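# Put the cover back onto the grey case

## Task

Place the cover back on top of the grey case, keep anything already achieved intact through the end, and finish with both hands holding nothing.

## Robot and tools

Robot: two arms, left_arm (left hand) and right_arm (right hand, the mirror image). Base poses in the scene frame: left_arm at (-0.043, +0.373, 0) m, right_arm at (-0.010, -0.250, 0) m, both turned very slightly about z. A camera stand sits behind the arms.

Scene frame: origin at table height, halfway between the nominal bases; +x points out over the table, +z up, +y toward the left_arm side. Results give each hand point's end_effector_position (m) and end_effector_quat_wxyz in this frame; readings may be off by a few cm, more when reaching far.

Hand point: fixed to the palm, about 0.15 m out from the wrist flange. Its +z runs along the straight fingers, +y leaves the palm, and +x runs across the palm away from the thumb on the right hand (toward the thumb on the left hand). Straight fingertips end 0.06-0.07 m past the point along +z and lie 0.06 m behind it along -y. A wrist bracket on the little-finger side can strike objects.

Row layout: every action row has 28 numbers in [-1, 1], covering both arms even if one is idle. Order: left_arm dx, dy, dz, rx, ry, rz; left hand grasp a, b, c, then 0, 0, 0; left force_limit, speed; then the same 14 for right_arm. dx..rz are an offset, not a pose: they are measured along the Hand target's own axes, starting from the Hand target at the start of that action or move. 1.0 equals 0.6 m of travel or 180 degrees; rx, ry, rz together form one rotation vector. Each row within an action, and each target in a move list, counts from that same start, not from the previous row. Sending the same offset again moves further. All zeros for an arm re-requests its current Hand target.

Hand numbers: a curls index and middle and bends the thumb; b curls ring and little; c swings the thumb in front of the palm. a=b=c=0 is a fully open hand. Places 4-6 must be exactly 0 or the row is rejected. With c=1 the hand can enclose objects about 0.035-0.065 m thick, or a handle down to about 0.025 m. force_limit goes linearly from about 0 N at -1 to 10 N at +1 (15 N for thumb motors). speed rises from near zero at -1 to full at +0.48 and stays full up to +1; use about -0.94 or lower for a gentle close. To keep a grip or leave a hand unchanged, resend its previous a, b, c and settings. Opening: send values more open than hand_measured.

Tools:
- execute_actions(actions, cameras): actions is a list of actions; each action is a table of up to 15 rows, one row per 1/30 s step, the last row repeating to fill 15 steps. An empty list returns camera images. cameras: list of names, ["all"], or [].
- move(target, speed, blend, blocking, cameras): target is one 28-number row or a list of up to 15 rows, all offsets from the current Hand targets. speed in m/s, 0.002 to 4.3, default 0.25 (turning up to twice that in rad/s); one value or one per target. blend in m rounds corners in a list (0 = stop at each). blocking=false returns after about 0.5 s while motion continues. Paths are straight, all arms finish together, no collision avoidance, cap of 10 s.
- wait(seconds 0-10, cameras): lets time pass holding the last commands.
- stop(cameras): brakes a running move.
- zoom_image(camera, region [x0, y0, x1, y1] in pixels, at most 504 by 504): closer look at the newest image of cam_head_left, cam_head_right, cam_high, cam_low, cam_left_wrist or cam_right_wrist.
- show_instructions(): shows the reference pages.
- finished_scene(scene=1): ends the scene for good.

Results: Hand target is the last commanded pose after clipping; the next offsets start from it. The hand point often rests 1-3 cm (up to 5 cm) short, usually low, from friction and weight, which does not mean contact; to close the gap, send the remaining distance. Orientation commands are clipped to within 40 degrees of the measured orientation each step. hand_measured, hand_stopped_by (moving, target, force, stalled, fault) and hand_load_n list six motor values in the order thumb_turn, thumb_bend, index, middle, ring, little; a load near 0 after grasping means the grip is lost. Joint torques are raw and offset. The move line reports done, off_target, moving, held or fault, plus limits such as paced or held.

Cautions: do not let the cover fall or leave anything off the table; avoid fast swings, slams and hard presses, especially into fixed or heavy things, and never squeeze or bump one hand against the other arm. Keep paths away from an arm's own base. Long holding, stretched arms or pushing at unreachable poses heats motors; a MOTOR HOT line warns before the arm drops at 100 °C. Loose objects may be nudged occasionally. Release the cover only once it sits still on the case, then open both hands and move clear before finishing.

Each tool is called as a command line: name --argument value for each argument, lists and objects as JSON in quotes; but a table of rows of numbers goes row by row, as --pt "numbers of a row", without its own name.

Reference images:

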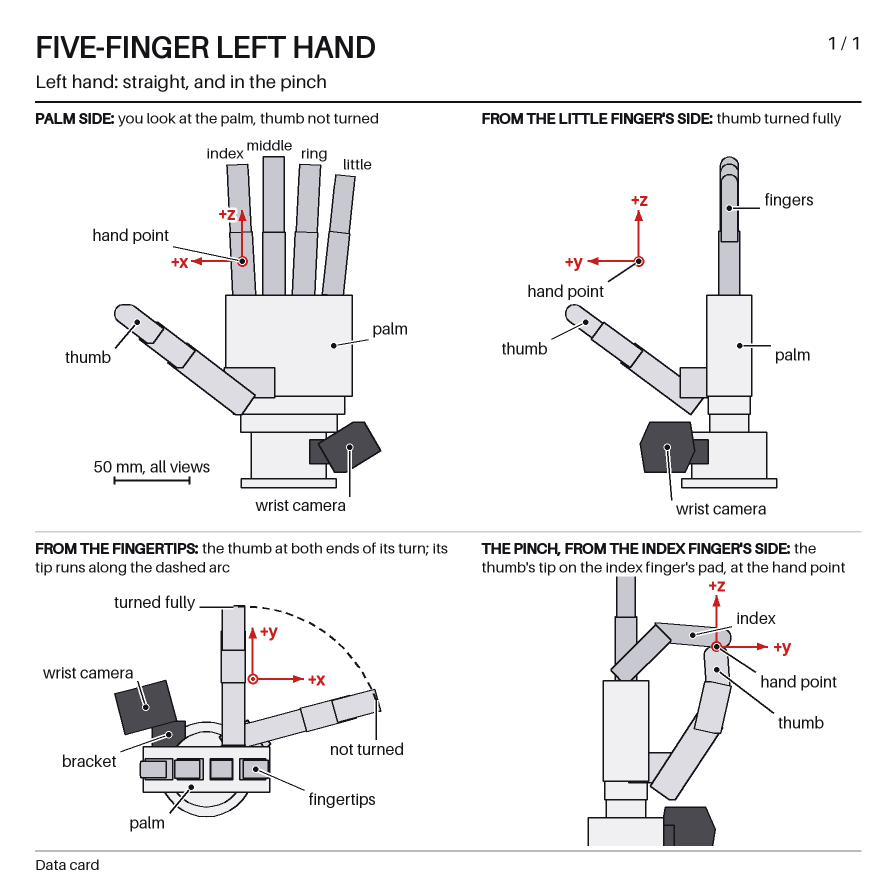

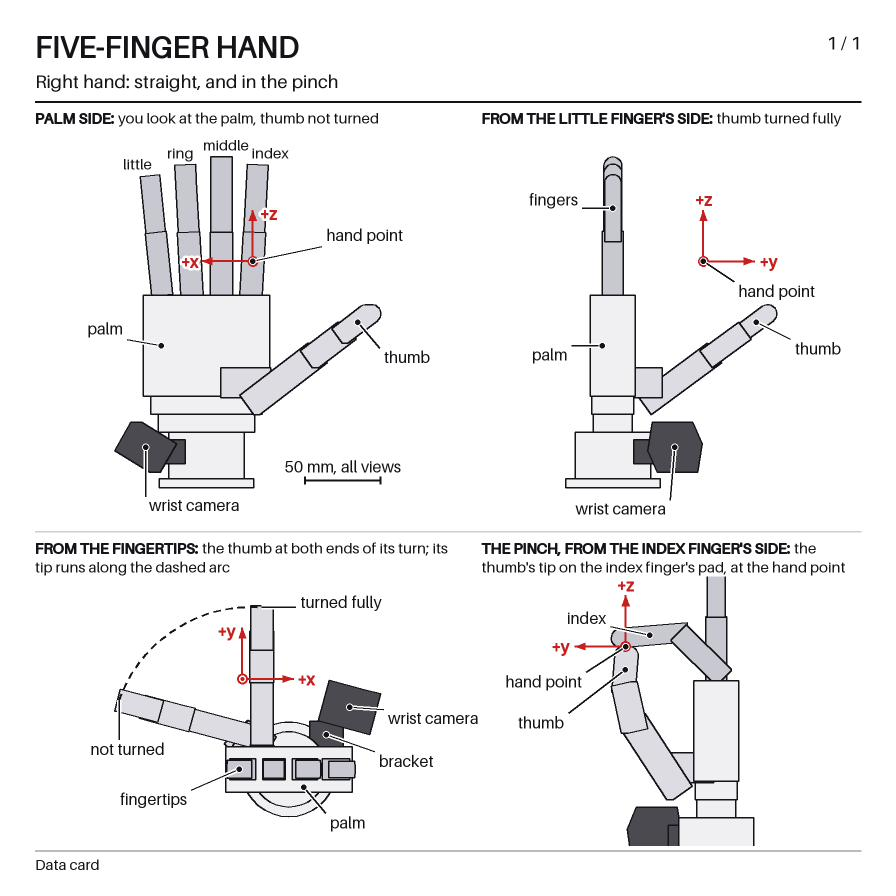

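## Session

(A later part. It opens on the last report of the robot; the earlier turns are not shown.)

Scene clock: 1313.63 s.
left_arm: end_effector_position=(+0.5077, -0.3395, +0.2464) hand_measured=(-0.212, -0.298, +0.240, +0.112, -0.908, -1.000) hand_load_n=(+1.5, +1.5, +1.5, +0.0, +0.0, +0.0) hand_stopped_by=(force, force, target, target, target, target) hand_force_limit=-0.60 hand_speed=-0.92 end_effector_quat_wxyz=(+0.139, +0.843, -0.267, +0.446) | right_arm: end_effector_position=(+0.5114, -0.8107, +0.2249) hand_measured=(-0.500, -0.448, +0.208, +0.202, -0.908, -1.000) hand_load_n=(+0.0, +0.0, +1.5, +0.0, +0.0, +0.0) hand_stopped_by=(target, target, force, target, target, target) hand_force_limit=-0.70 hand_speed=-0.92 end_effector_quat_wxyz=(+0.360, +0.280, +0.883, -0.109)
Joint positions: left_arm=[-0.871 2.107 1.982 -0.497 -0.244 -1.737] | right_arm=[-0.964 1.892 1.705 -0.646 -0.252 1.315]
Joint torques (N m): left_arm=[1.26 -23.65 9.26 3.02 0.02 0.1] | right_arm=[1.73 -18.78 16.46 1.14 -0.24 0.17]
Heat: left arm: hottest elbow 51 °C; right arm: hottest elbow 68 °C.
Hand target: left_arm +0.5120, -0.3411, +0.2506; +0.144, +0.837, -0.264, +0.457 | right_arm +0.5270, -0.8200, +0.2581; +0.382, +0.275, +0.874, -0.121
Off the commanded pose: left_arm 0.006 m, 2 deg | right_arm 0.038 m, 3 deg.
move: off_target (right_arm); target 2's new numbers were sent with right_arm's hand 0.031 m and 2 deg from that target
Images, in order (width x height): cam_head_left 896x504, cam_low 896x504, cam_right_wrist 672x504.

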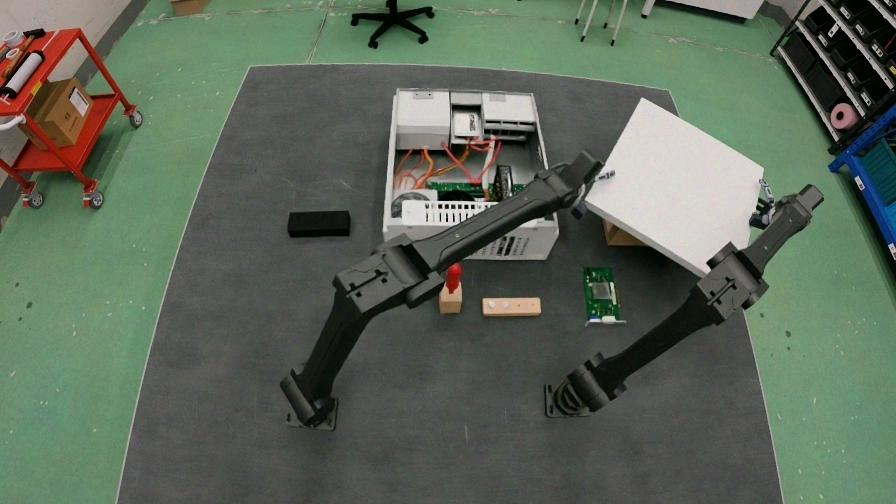

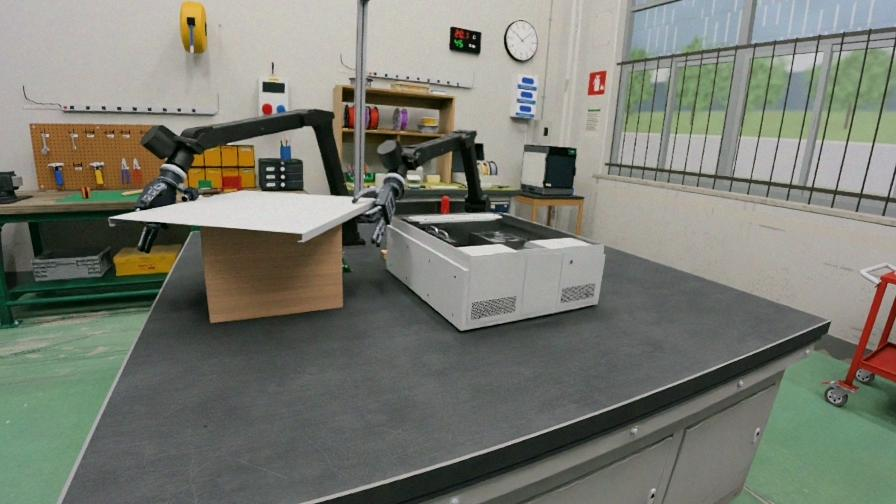

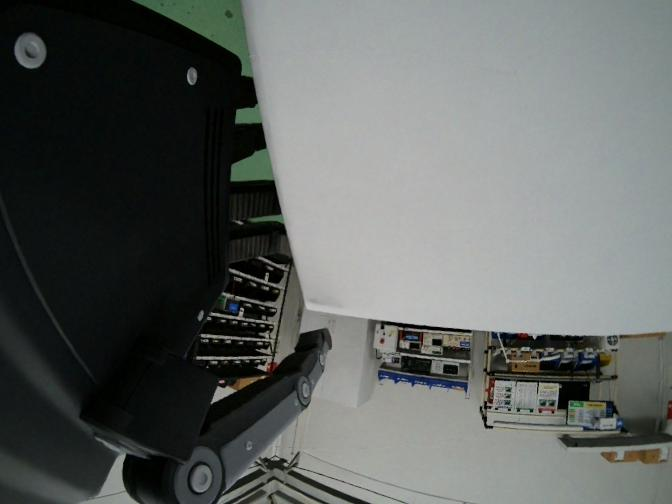

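move --pt "0 0 0 0 0 0 0.62 0 0.85 0 0 0 -0.6 -0.92 0 0 0 0 0 0 0.62 0 0.86 0 0 0 -0.6 -0.92" --pt "0.115 0 -0.074 0 0 0 0.62 0 0.85 0 0 0 -0.6 -0.92 -0.0917 0 -0.0849 0 0 0 0.62 0 0.86 0 0 0 -0.6 -0.92" --speed 0.05 --cameras '["cam_head_left","cam_low","cam_left_wrist","cam_right_wrist"]'

Scene clock: 1332.47 s.
left_arm: end_effector_position=(+0.4989, -0.3300, +0.2459) hand_measured=(-0.212, -0.298, +0.240, +0.112, -0.908, -1.000) hand_load_n=(+5.5, +8.0, +9.0, +0.0, +0.0, +0.0) hand_stopped_by=(force, force, target, target, target, target) hand_force_limit=-0.60 hand_speed=-0.92 end_effector_quat_wxyz=(+0.117, +0.860, -0.280, +0.410) | right_arm: end_effector_position=(+0.5084, -0.8015, +0.2539) hand_measured=(-0.244, -0.270, +0.206, +0.110, -0.908, -1.000) hand_load_n=(+0.5, +5.5, +9.5, +0.0, +0.0, +0.0) hand_stopped_by=(force, force, force, target, target, target) hand_force_limit=-0.60 hand_speed=-0.92 end_effector_quat_wxyz=(+0.329, +0.291, +0.894, -0.085)
Joint positions: left_arm=[-0.871 2.101 2.031 -0.645 -0.239 -1.737] | right_arm=[-0.96 1.892 1.819 -0.843 -0.25 1.32]
Joint torques (N m): left_arm=[1.32 -26.17 16.58 1.46 -0.2 0.11] | right_arm=[1.44 -19.78 20.04 2.14 -0.32 0.2]
Heat: left arm: hottest elbow 49 °C; right arm: hottest elbow 72 °C.
Hand target: left_arm +0.5120, -0.3412, +0.3324; +0.144, +0.837, -0.264, +0.457 | right_arm +0.5271, -0.8199, +0.3332; +0.382, +0.275, +0.874, -0.121
Off the commanded pose: left_arm 0.088 m, 7 deg | right_arm 0.083 m, 8 deg.
move: off_target (left_arm, right_arm)
Images, in order (width x height): cam_head_left 896x504, cam_low 896x504, cam_left_wrist 672x504, cam_right_wrist 672x504.

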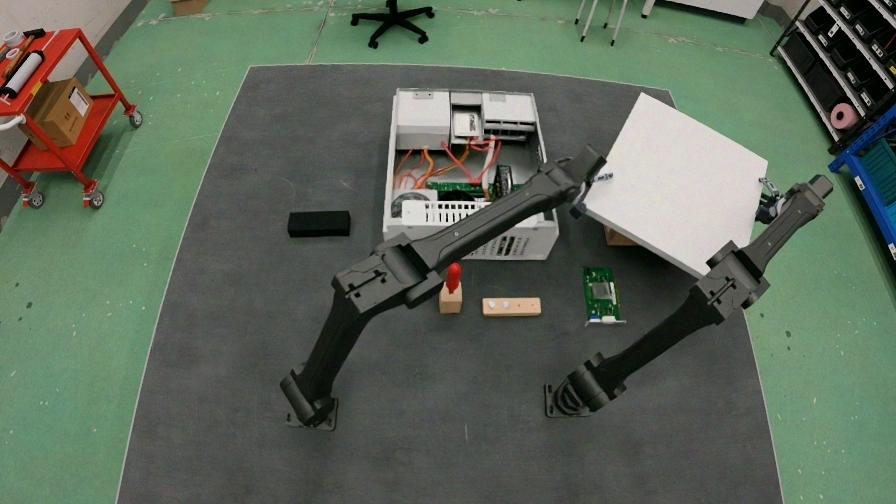

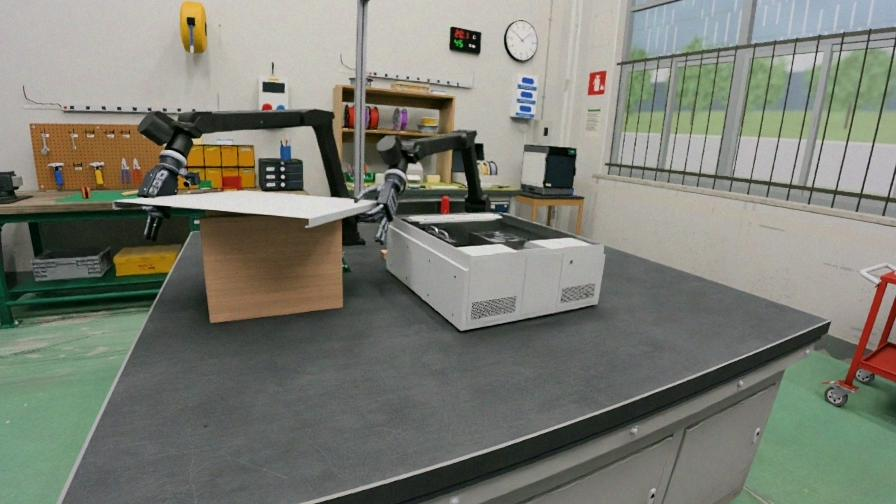

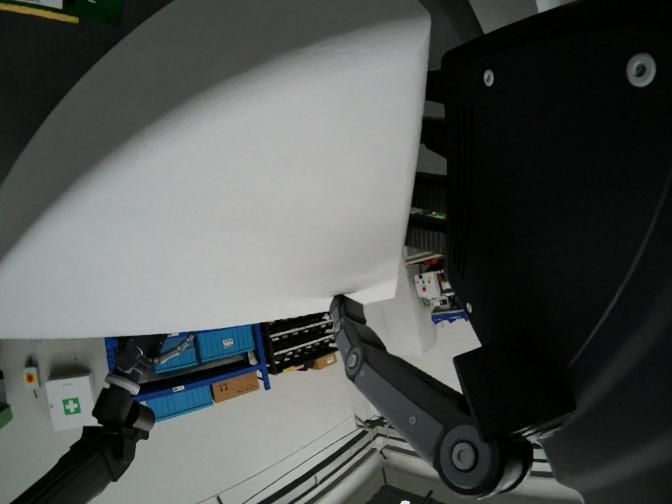

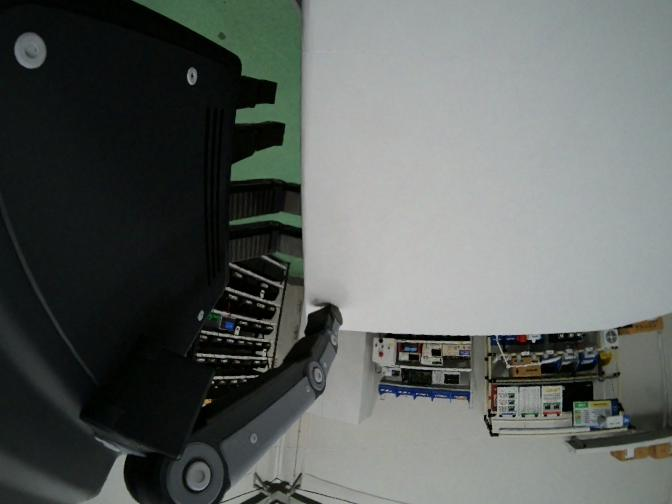

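move --pt "0 0 0 0 0 0 0.82 0 0.85 0 0 0 -0.6 -0.92 0 0 0 0 0 0 0.82 0 0.86 0 0 0 -0.6 -0.92" --pt "0.07 0 -0.0452 0 0 0 0.82 0 0.85 0 0 0 -0.6 -0.92 -0.0367 0 -0.034 0 0 0 0.82 0 0.86 0 0 0 -0.6 -0.92" --speed 0.05 --cameras '["cam_head_left","cam_low","cam_left_wrist","cam_right_wrist"]'

Scene clock: 1345.87 s.
left_arm: end_effector_position=(+0.5002, -0.3321, +0.3025) hand_measured=(-0.212, -0.298, +0.240, +0.512, -0.878, -1.000) hand_load_n=(+3.0, +5.0, +5.5, +0.0, +0.0, +0.0) hand_stopped_by=(force, force, force, target, target, target) hand_force_limit=-0.60 hand_speed=-0.92 end_effector_quat_wxyz=(+0.118, +0.859, -0.281, +0.411) | right_arm: end_effector_position=(+0.5115, -0.8059, +0.2905) hand_measured=(-0.244, -0.270, +0.206, +0.476, -0.878, -1.000) hand_load_n=(+3.5, +4.5, +7.0, +0.5, +0.0, +0.0) hand_stopped_by=(force, force, force, force, target, target) hand_force_limit=-0.60 hand_speed=-0.92 end_effector_quat_wxyz=(+0.333, +0.289, +0.893, -0.088)
Joint positions: left_arm=[-0.871 2.109 2.192 -0.795 -0.238 -1.734] | right_arm=[-0.96 1.9 1.922 -0.928 -0.25 1.32]
Joint torques (N m): left_arm=[1.44 -25 17.16 1.69 -0.23 0.09] | right_arm=[1.2 -21.36 19.56 1.43 -0.4 0.21]
Heat: left arm: hottest elbow 54 °C; right arm: hottest elbow 74 °C.
Hand target: left_arm +0.5119, -0.3412, +0.3824; +0.144, +0.837, -0.264, +0.457 | right_arm +0.5270, -0.8201, +0.3630; +0.382, +0.275, +0.874, -0.121
Off the commanded pose: left_arm 0.081 m, 7 deg | right_arm 0.076 m, 7 deg.
move: off_target (left_arm, right_arm)
Images, in order (width x height): cam_head_left 896x504, cam_low 896x504, cam_left_wrist 672x504, cam_right_wrist 672x504.

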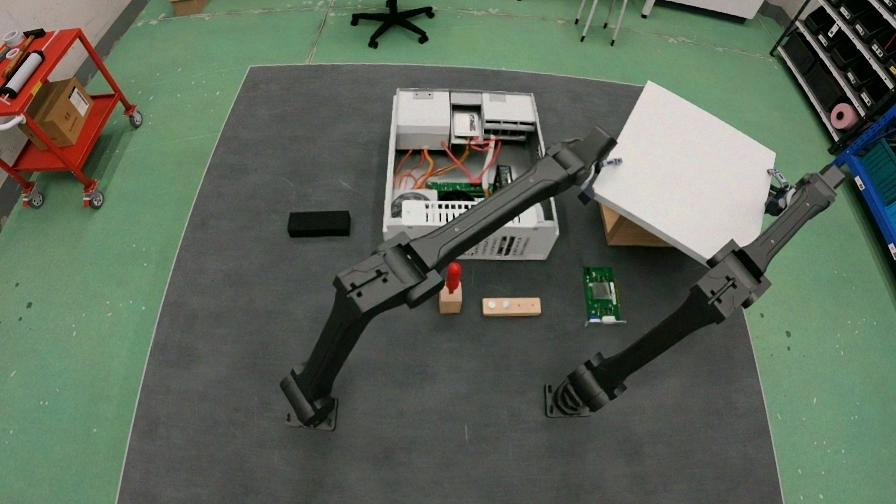

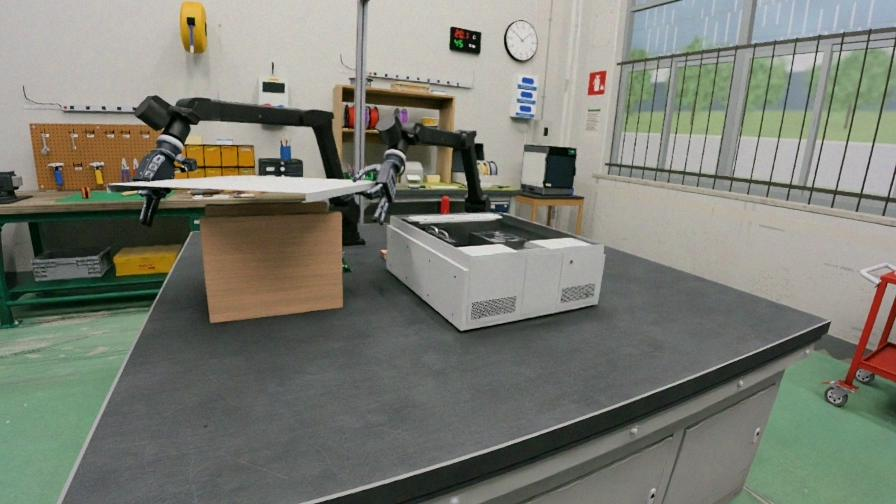

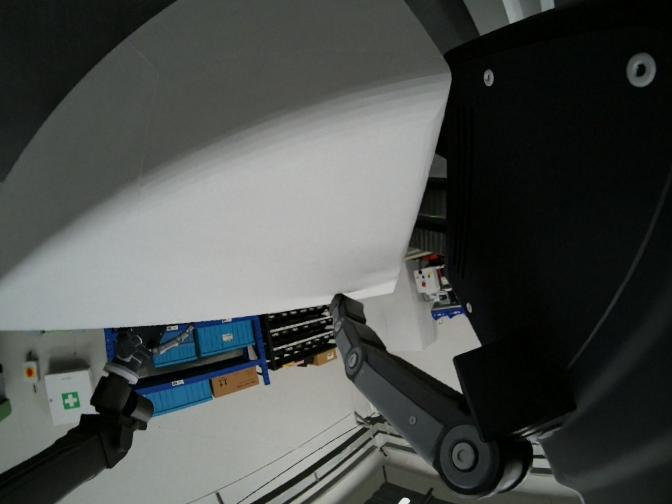

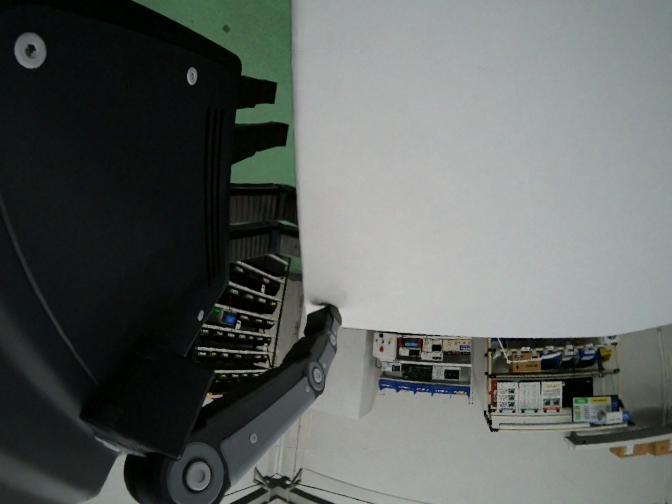

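move --pt "-0.0457 -0.1313 -0.0712 0.0284 0 -0.0183 0.82 0 0.85 0 0 0 -0.6 -0.92 0.0133 0.1777 -0.0145 -0.0248 0 -0.023 0.82 0 0.86 0 0 0 -0.6 -0.92" --pt "-0.09 -0.2597 -0.1398 0.0569 0 -0.0366 0.82 0 0.85 0 0 0 -0.6 -0.92 0.028 0.3587 -0.0308 -0.0496 0 -0.0459 0.82 0 0.86 0 0 0 -0.6 -0.92" --speed 0.1 --blend 0.03 --cameras '["cam_head_left","cam_low","cam_left_wrist","cam_right_wrist"]'

Scene clock: 1394.10 s.
left_arm: end_effector_position=(+0.5052, -0.1787, +0.3325) hand_measured=(-0.212, -0.298, +0.240, +0.512, -0.878, -1.000) hand_load_n=(+2.5, +5.0, +4.5, +0.0, -0.5, +0.0) hand_stopped_by=(force, force, force, target, target, target) hand_force_limit=-0.60 hand_speed=-0.92 end_effector_quat_wxyz=(+0.081, +0.873, -0.209, +0.434) | right_arm: end_effector_position=(+0.6186, -0.6378, +0.3147) hand_measured=(-0.244, -0.270, +0.206, +0.476, -0.878, -1.000) hand_load_n=(+4.0, +6.5, +6.0, +0.0, +3.0, +0.0) hand_stopped_by=(force, force, force, force, target, target) hand_force_limit=-0.60 hand_speed=-0.92 end_effector_quat_wxyz=(+0.347, +0.184, +0.917, -0.068)
Joint positions: left_arm=[-0.759 1.754 1.717 -0.655 -0.295 -1.756] | right_arm=[-0.686 1.802 1.836 -0.905 -0.196 1.349]
Joint torques (N m): left_arm=[3.55 -22.59 9.65 2.82 -0.5 -0.17] | right_arm=[1.67 -22.71 11.62 3.28 -0.36 0.42]
Heat: left arm: hottest elbow 69 °C; right arm: hottest elbow 73 °C.
Hand target: left_arm +0.5196, -0.1562, +0.3825; +0.095, +0.861, -0.173, +0.469 | right_arm +0.6299, -0.6293, +0.3631; +0.392, +0.181, +0.898, -0.079
Off the commanded pose: left_arm 0.057 m, 6 deg | right_arm 0.050 m, 6 deg.
move: off_target (left_arm, right_arm)
Images, in order (width x height): cam_head_left 896x504, cam_low 896x504, cam_left_wrist 672x504, cam_right_wrist 672x504.

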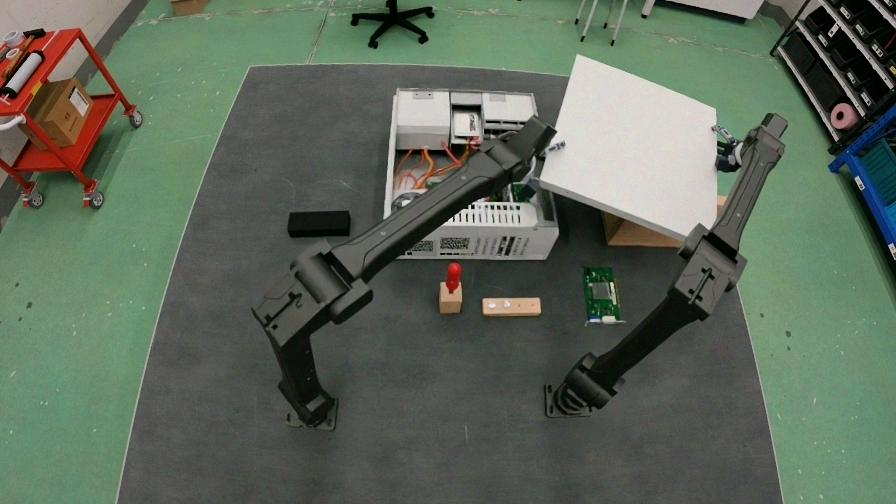

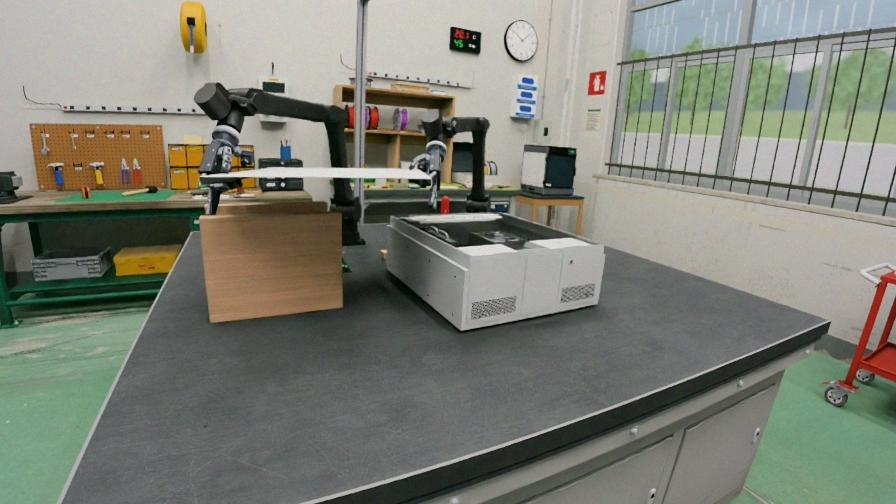

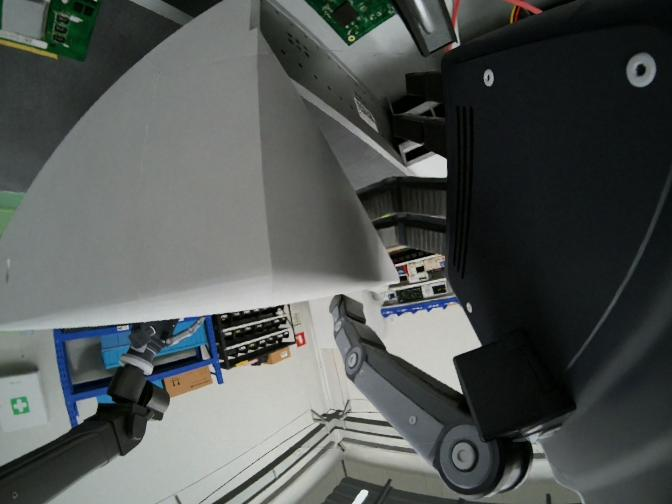

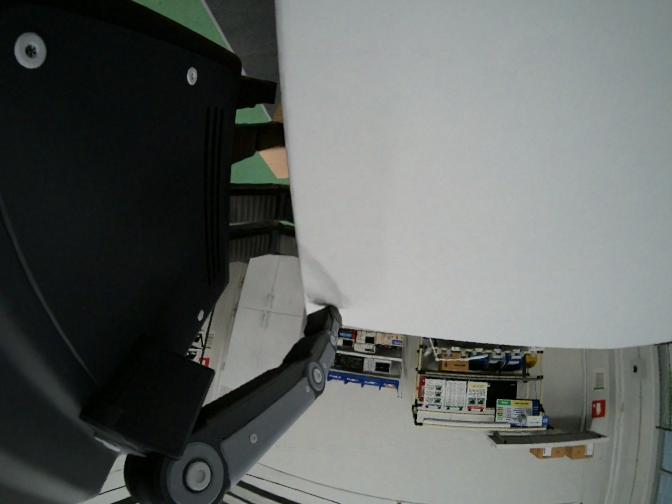

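move --pt "-0.0275 -0.128 -0.0428 0.0284 0 -0.0183 0.82 0 0.85 0 0 0 -0.6 -0.92 -0.0097 0.1853 0.0102 -0.0248 0 -0.023 0.82 0 0.86 0 0 0 -0.6 -0.92" --pt "-0.0537 -0.2612 -0.0833 0.0569 0 -0.0366 0.82 0 0.85 0 0 0 -0.6 -0.92 -0.0175 0.3735 0.0183 -0.0496 0 -0.0459 0.82 0 0.86 0 0 0 -0.6 -0.92" --speed 0.1 --blend 0.03 --cameras '["all"]'

Scene clock: 1446.73 s.
left_arm: end_effector_position=(+0.5223, +0.0058, +0.3873) hand_measured=(-0.212, -0.296, +0.240, +0.512, -0.878, -1.000) hand_load_n=(-0.5, +0.0, +0.0, +0.0, +0.0, +0.0) hand_stopped_by=(force, force, force, target, target, target) hand_force_limit=-0.60 hand_speed=-0.92 end_effector_quat_wxyz=(+0.044, +0.874, -0.090, +0.475) | right_arm: end_effector_position=(+0.6298, -0.5647, +0.2985) hand_measured=(-0.244, -0.268, +0.208, +0.476, -0.880, -1.000) hand_load_n=(+0.0, +0.0, +1.5, +0.5, +19.0, +0.0) hand_stopped_by=(force, force, force, force, target, target) hand_force_limit=-0.60 hand_speed=-0.92 end_effector_quat_wxyz=(+0.301, +0.178, +0.931, -0.100)
Joint positions: left_arm=[-0.561 1.448 1.437 -0.603 -0.334 -1.787] | right_arm=[-0.55 1.736 1.752 -0.941 -0.028 1.404]
Joint torques (N m): left_arm=[1.73 -12.69 8.34 2.44 -0.06 -0.04] | right_arm=[14.33 -19.02 13.65 5.09 -4.36 0.6]
Heat: left arm: hottest elbow 52 °C; right arm: hottest elbow 65 °C.
Hand target: left_arm +0.5254, +0.0112, +0.3825; +0.044, +0.874, -0.081, +0.477 | right_arm +0.7307, -0.4285, +0.3632; +0.398, +0.085, +0.913, -0.037
Off the commanded pose: left_arm 0.008 m, 1 deg | right_arm 0.181 m, 17 deg.
move: off_target (right_arm)

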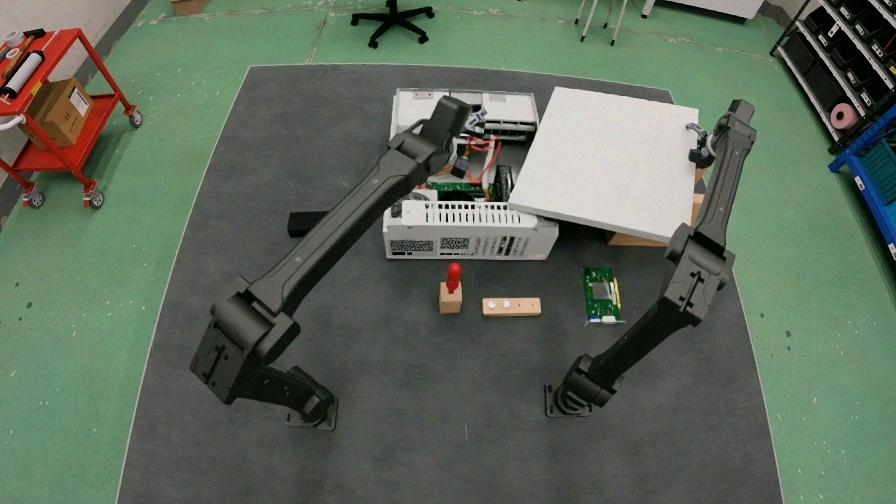

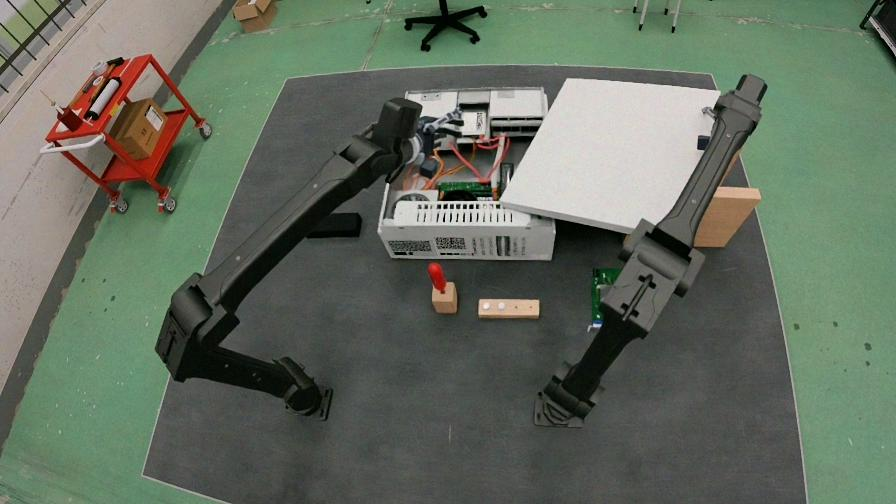

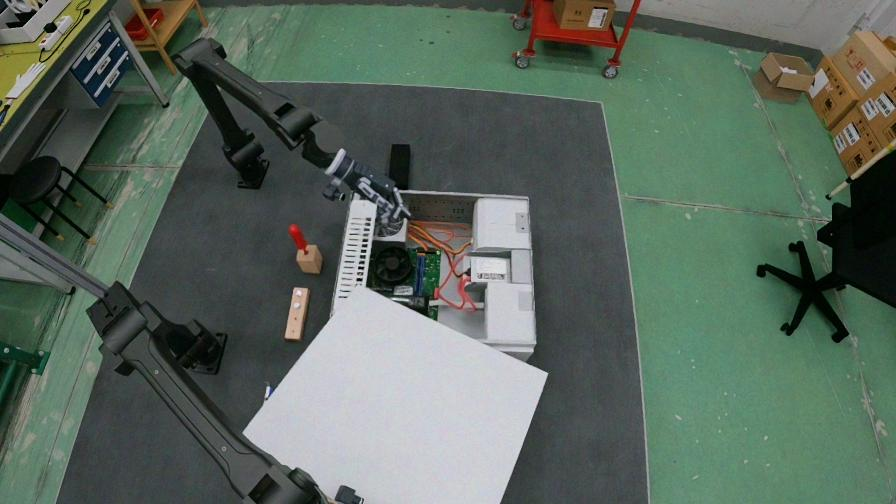

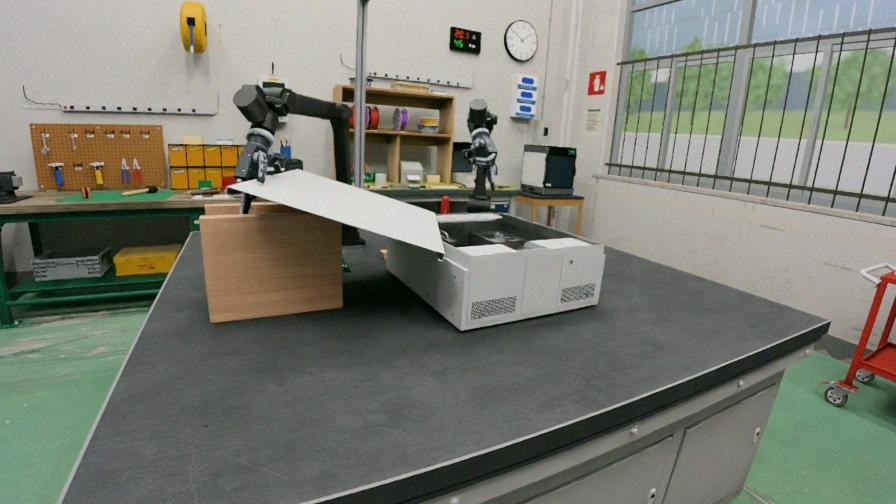

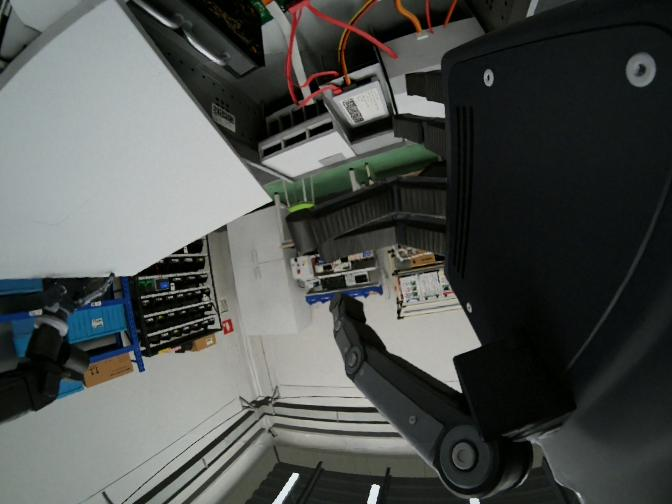

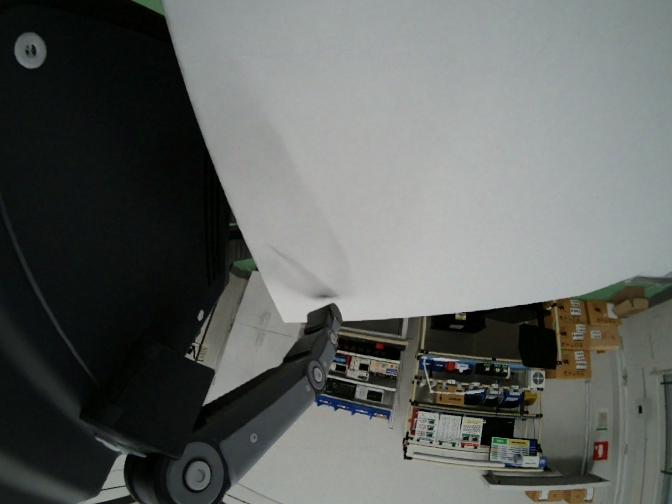

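move --target '[0,0,0,0,0,0,0.82,0,0.85,0,0,0,-0.6,-0.92,0.071,-0.284,-0.0763,0.0496,0,0.0459,0.82,0,0.86,0,0,0,-0.6,-0.92]' --speed 0.15 --cameras '["cam_head_right","cam_high","cam_low","cam_left_wrist","cam_right_wrist"]'

Scene clock: 1502.43 s.
left_arm: end_effector_position=(+0.5223, +0.0058, +0.3873) hand_measured=(-0.212, -0.296, +0.240, +0.512, -0.878, -1.000) hand_load_n=(-0.5, +0.0, +0.0, +0.5, +0.0, +0.0) hand_stopped_by=(force, force, force, target, target, target) hand_force_limit=-0.60 hand_speed=-0.92 end_effector_quat_wxyz=(+0.044, +0.874, -0.090, +0.475) | right_arm: end_effector_position=(+0.6180, -0.5626, +0.3069) hand_measured=(-0.244, -0.268, +0.208, +0.476, -0.878, -1.000) hand_load_n=(+0.0, +0.0, +2.5, +0.0, -0.5, +0.0) hand_stopped_by=(force, force, force, force, target, target) hand_force_limit=-0.60 hand_speed=-0.92 end_effector_quat_wxyz=(+0.325, +0.176, +0.927, -0.057)
Joint positions: left_arm=[-0.561 1.448 1.437 -0.603 -0.334 -1.787] | right_arm=[-0.587 1.705 1.707 -0.913 -0.142 1.404]
Joint torques (N m): left_arm=[1.67 -12.75 8.36 2.43 -0.07 -0.05] | right_arm=[0.56 -18.26 15.23 4.63 -0.56 0.38]
Heat: left arm: hottest elbow 46 °C; right arm: hottest wrist yaw 80 °C.
Hand target: left_arm +0.5254, +0.0112, +0.3825; +0.044, +0.874, -0.081, +0.477 | right_arm +0.6379, -0.5844, +0.3631; +0.392, +0.181, +0.898, -0.079
Off the commanded pose: left_arm 0.008 m, 1 deg | right_arm 0.064 m, 9 deg.
move: off_target (right_arm)
Images, in order (width x height): cam_head_right 896x504, cam_high 896x504, cam_low 896x504, cam_left_wrist 672x504, cam_right_wrist 672x504.

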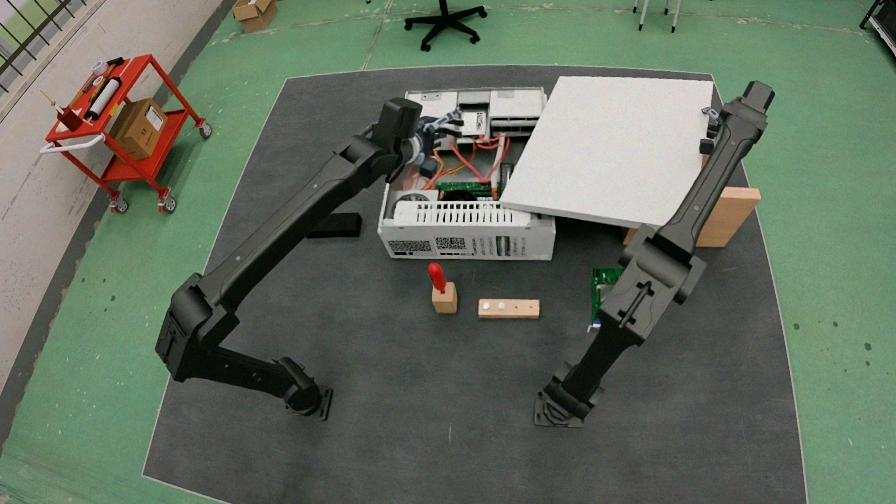

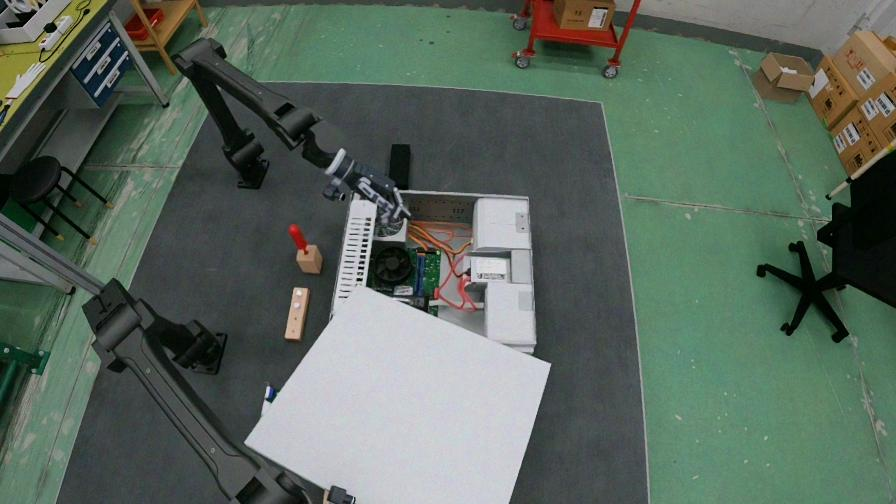

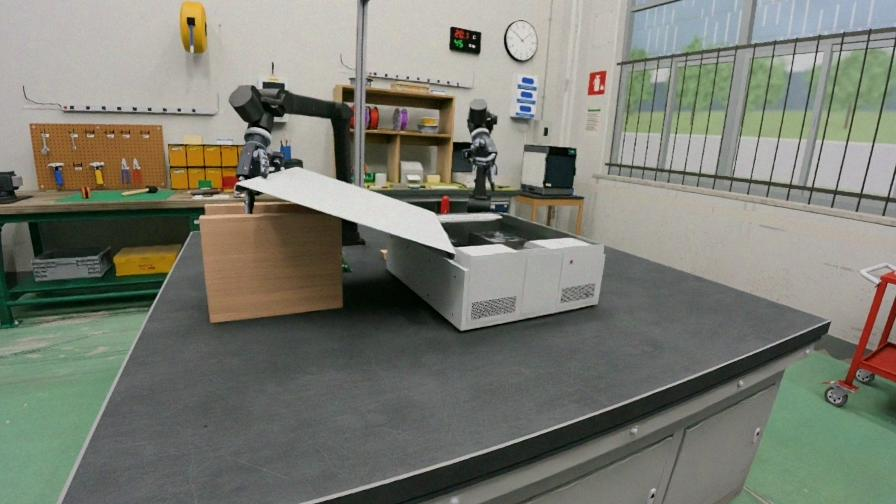

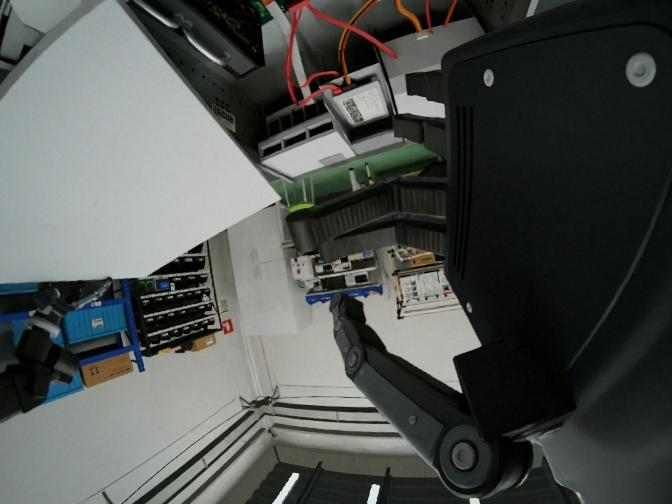

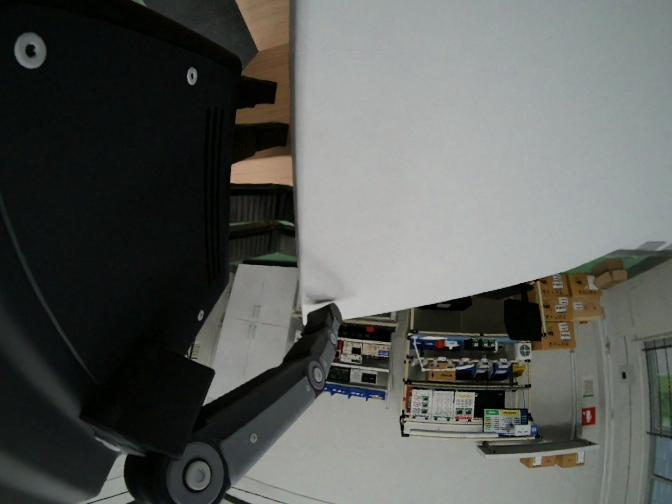

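zoom_image --camera "cam_low" --region '[190, 80, 520, 280]'

zoom_image --camera "cam_high" --region '[230, 180, 560, 504]'

Scaled by 1.527.

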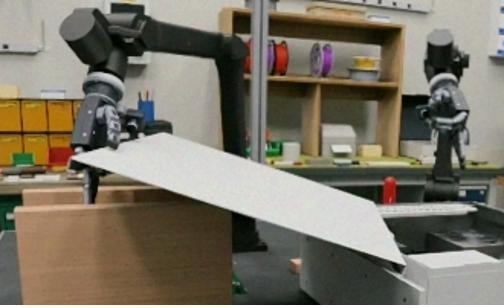

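Scaled by 1.527.

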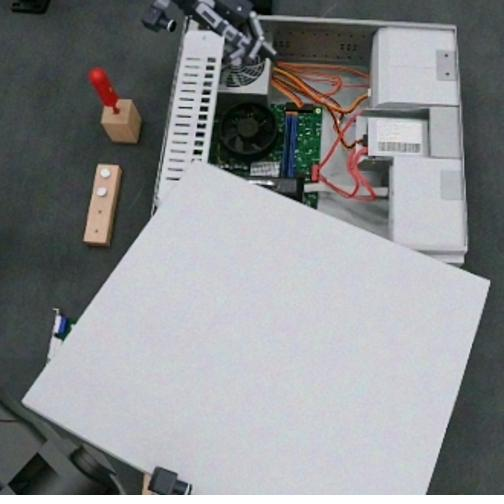

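move --pt "-0.1242 0.1055 0.1227 -0.0402 0 0.0258 0.42 0.5 0.3 0 0 0 -0.6 -0.6 0 0 0 0 0 0 0.82 0 0.86 0 0 0 -0.6 -0.92" --pt "-0.2567 0.1662 0.2248 -0.0402 0 0.0258 0.42 0.5 0.3 0 0 0 -0.6 -0.6 0 0 0 0 0 0 0.82 0 0.86 0 0 0 -0.6 -0.92" --speed 0.12 --blend 0.02 --cameras '["cam_head_left","cam_high","cam_low","cam_left_wrist"]'

Scene clock: 1587.20 s.
left_arm: end_effector_position=(+0.5427, -0.0831, +0.2149) hand_measured=(-0.400, -0.730, -0.260, -0.080, +0.012, -0.042) hand_load_n=(+0.0, +0.0, +0.0, +0.0, -2.0, -0.5) hand_stopped_by=(target, target, target, target, target, target) hand_force_limit=-0.60 hand_speed=-0.60 end_effector_quat_wxyz=(+0.082, +0.858, -0.138, +0.488) | right_arm: end_effector_position=(+0.6180, -0.5626, +0.3069) hand_measured=(-0.244, -0.268, +0.208, +0.476, -0.878, -1.000) hand_load_n=(+0.0, +0.0, +2.0, +0.0, +0.0, -0.5) hand_stopped_by=(force, force, force, force, target, target) hand_force_limit=-0.60 hand_speed=-0.92 end_effector_quat_wxyz=(+0.325, +0.176, +0.927, -0.057)
Joint positions: left_arm=[-0.632 1.717 1.26 -0.104 -0.292 -1.757] | right_arm=[-0.587 1.705 1.707 -0.913 -0.142 1.404]
Joint torques (N m): left_arm=[-0.15 -12.4 7.32 2.51 0.16 -0.02] | right_arm=[0.32 -18.02 14.87 4.64 -0.57 0.32]
Heat: left arm: hottest elbow 44 °C; right arm: hottest elbow 63 °C.
Hand target: left_arm +0.5366, -0.0923, +0.1799; +0.080, +0.866, -0.147, +0.472 | right_arm +0.6379, -0.5844, +0.3631; +0.392, +0.181, +0.898, -0.079
Off the commanded pose: left_arm 0.037 m, 2 deg | right_arm 0.063 m, 9 deg.
move: off_target (left_arm, right_arm)
Images, in order (width x height): cam_head_left 896x504, cam_high 896x504, cam_low 896x504, cam_left_wrist 672x504.

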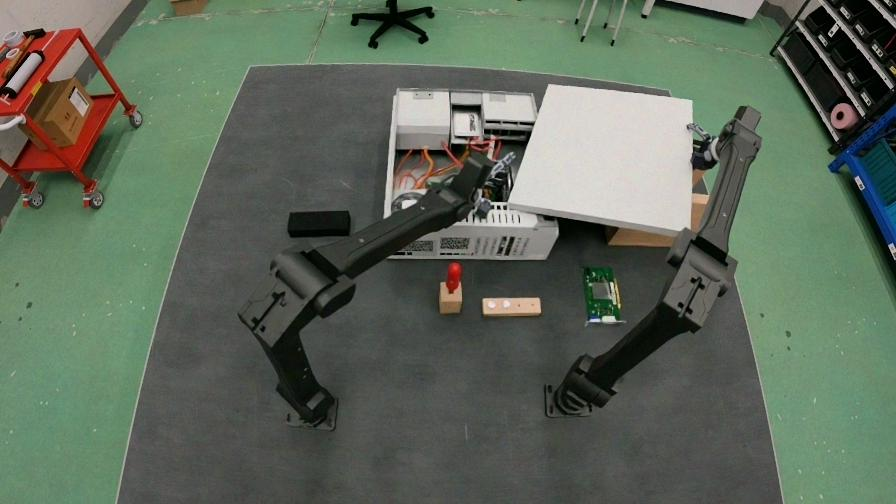

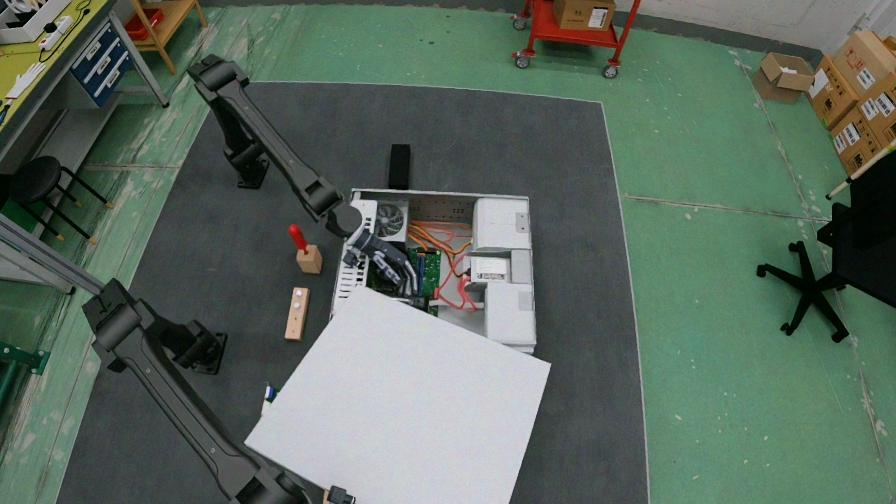

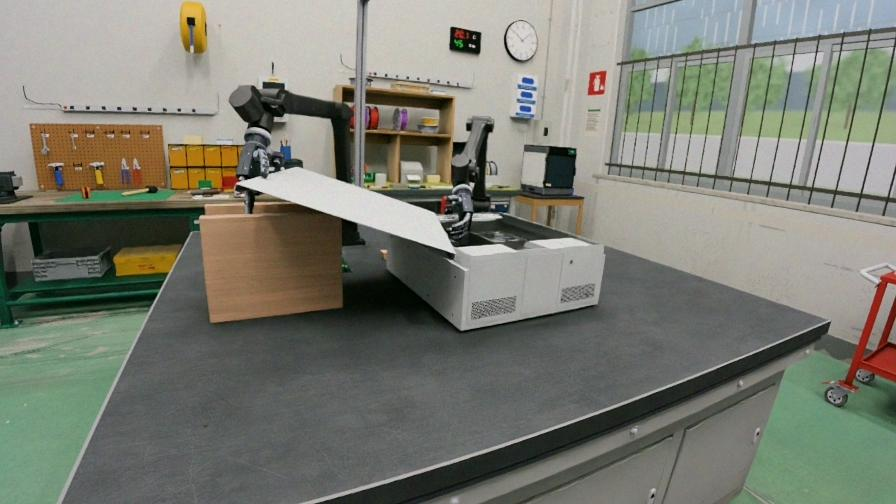

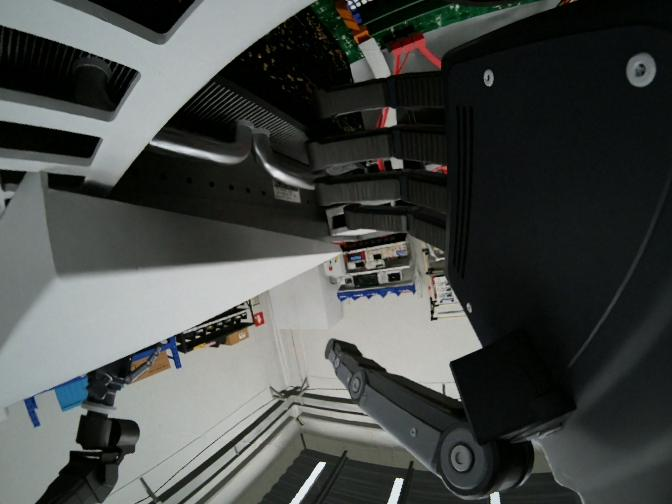

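zoom_image --camera "cam_left_wrist" --region '[0, 60, 460, 420]'

zoom_image --camera "cam_high" --region '[320, 190, 560, 390]'

zoom_image --camera "cam_low" --region '[340, 150, 540, 290]'

Scaled by 1.096 from the camera's 672x504 image, which has a finer 960x720 frame.

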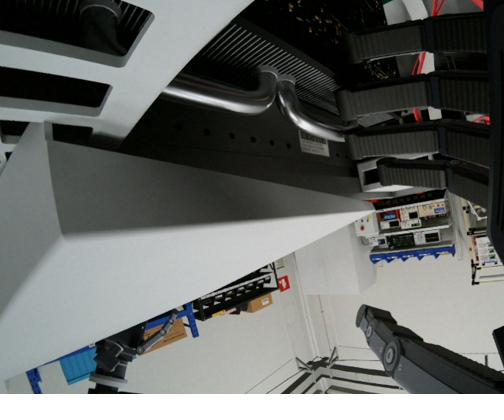

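Scaled by 2.100.

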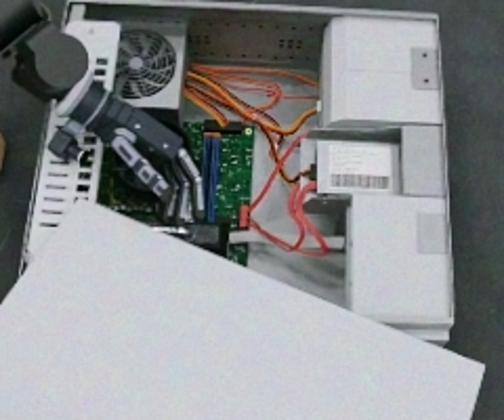

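Scaled by 2.520.

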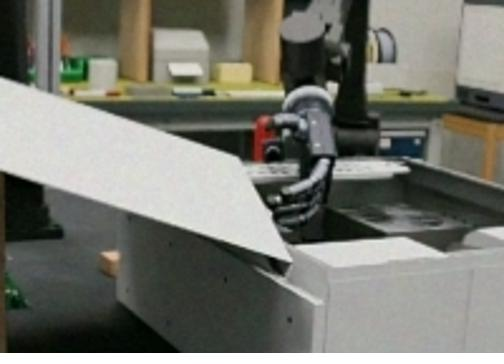

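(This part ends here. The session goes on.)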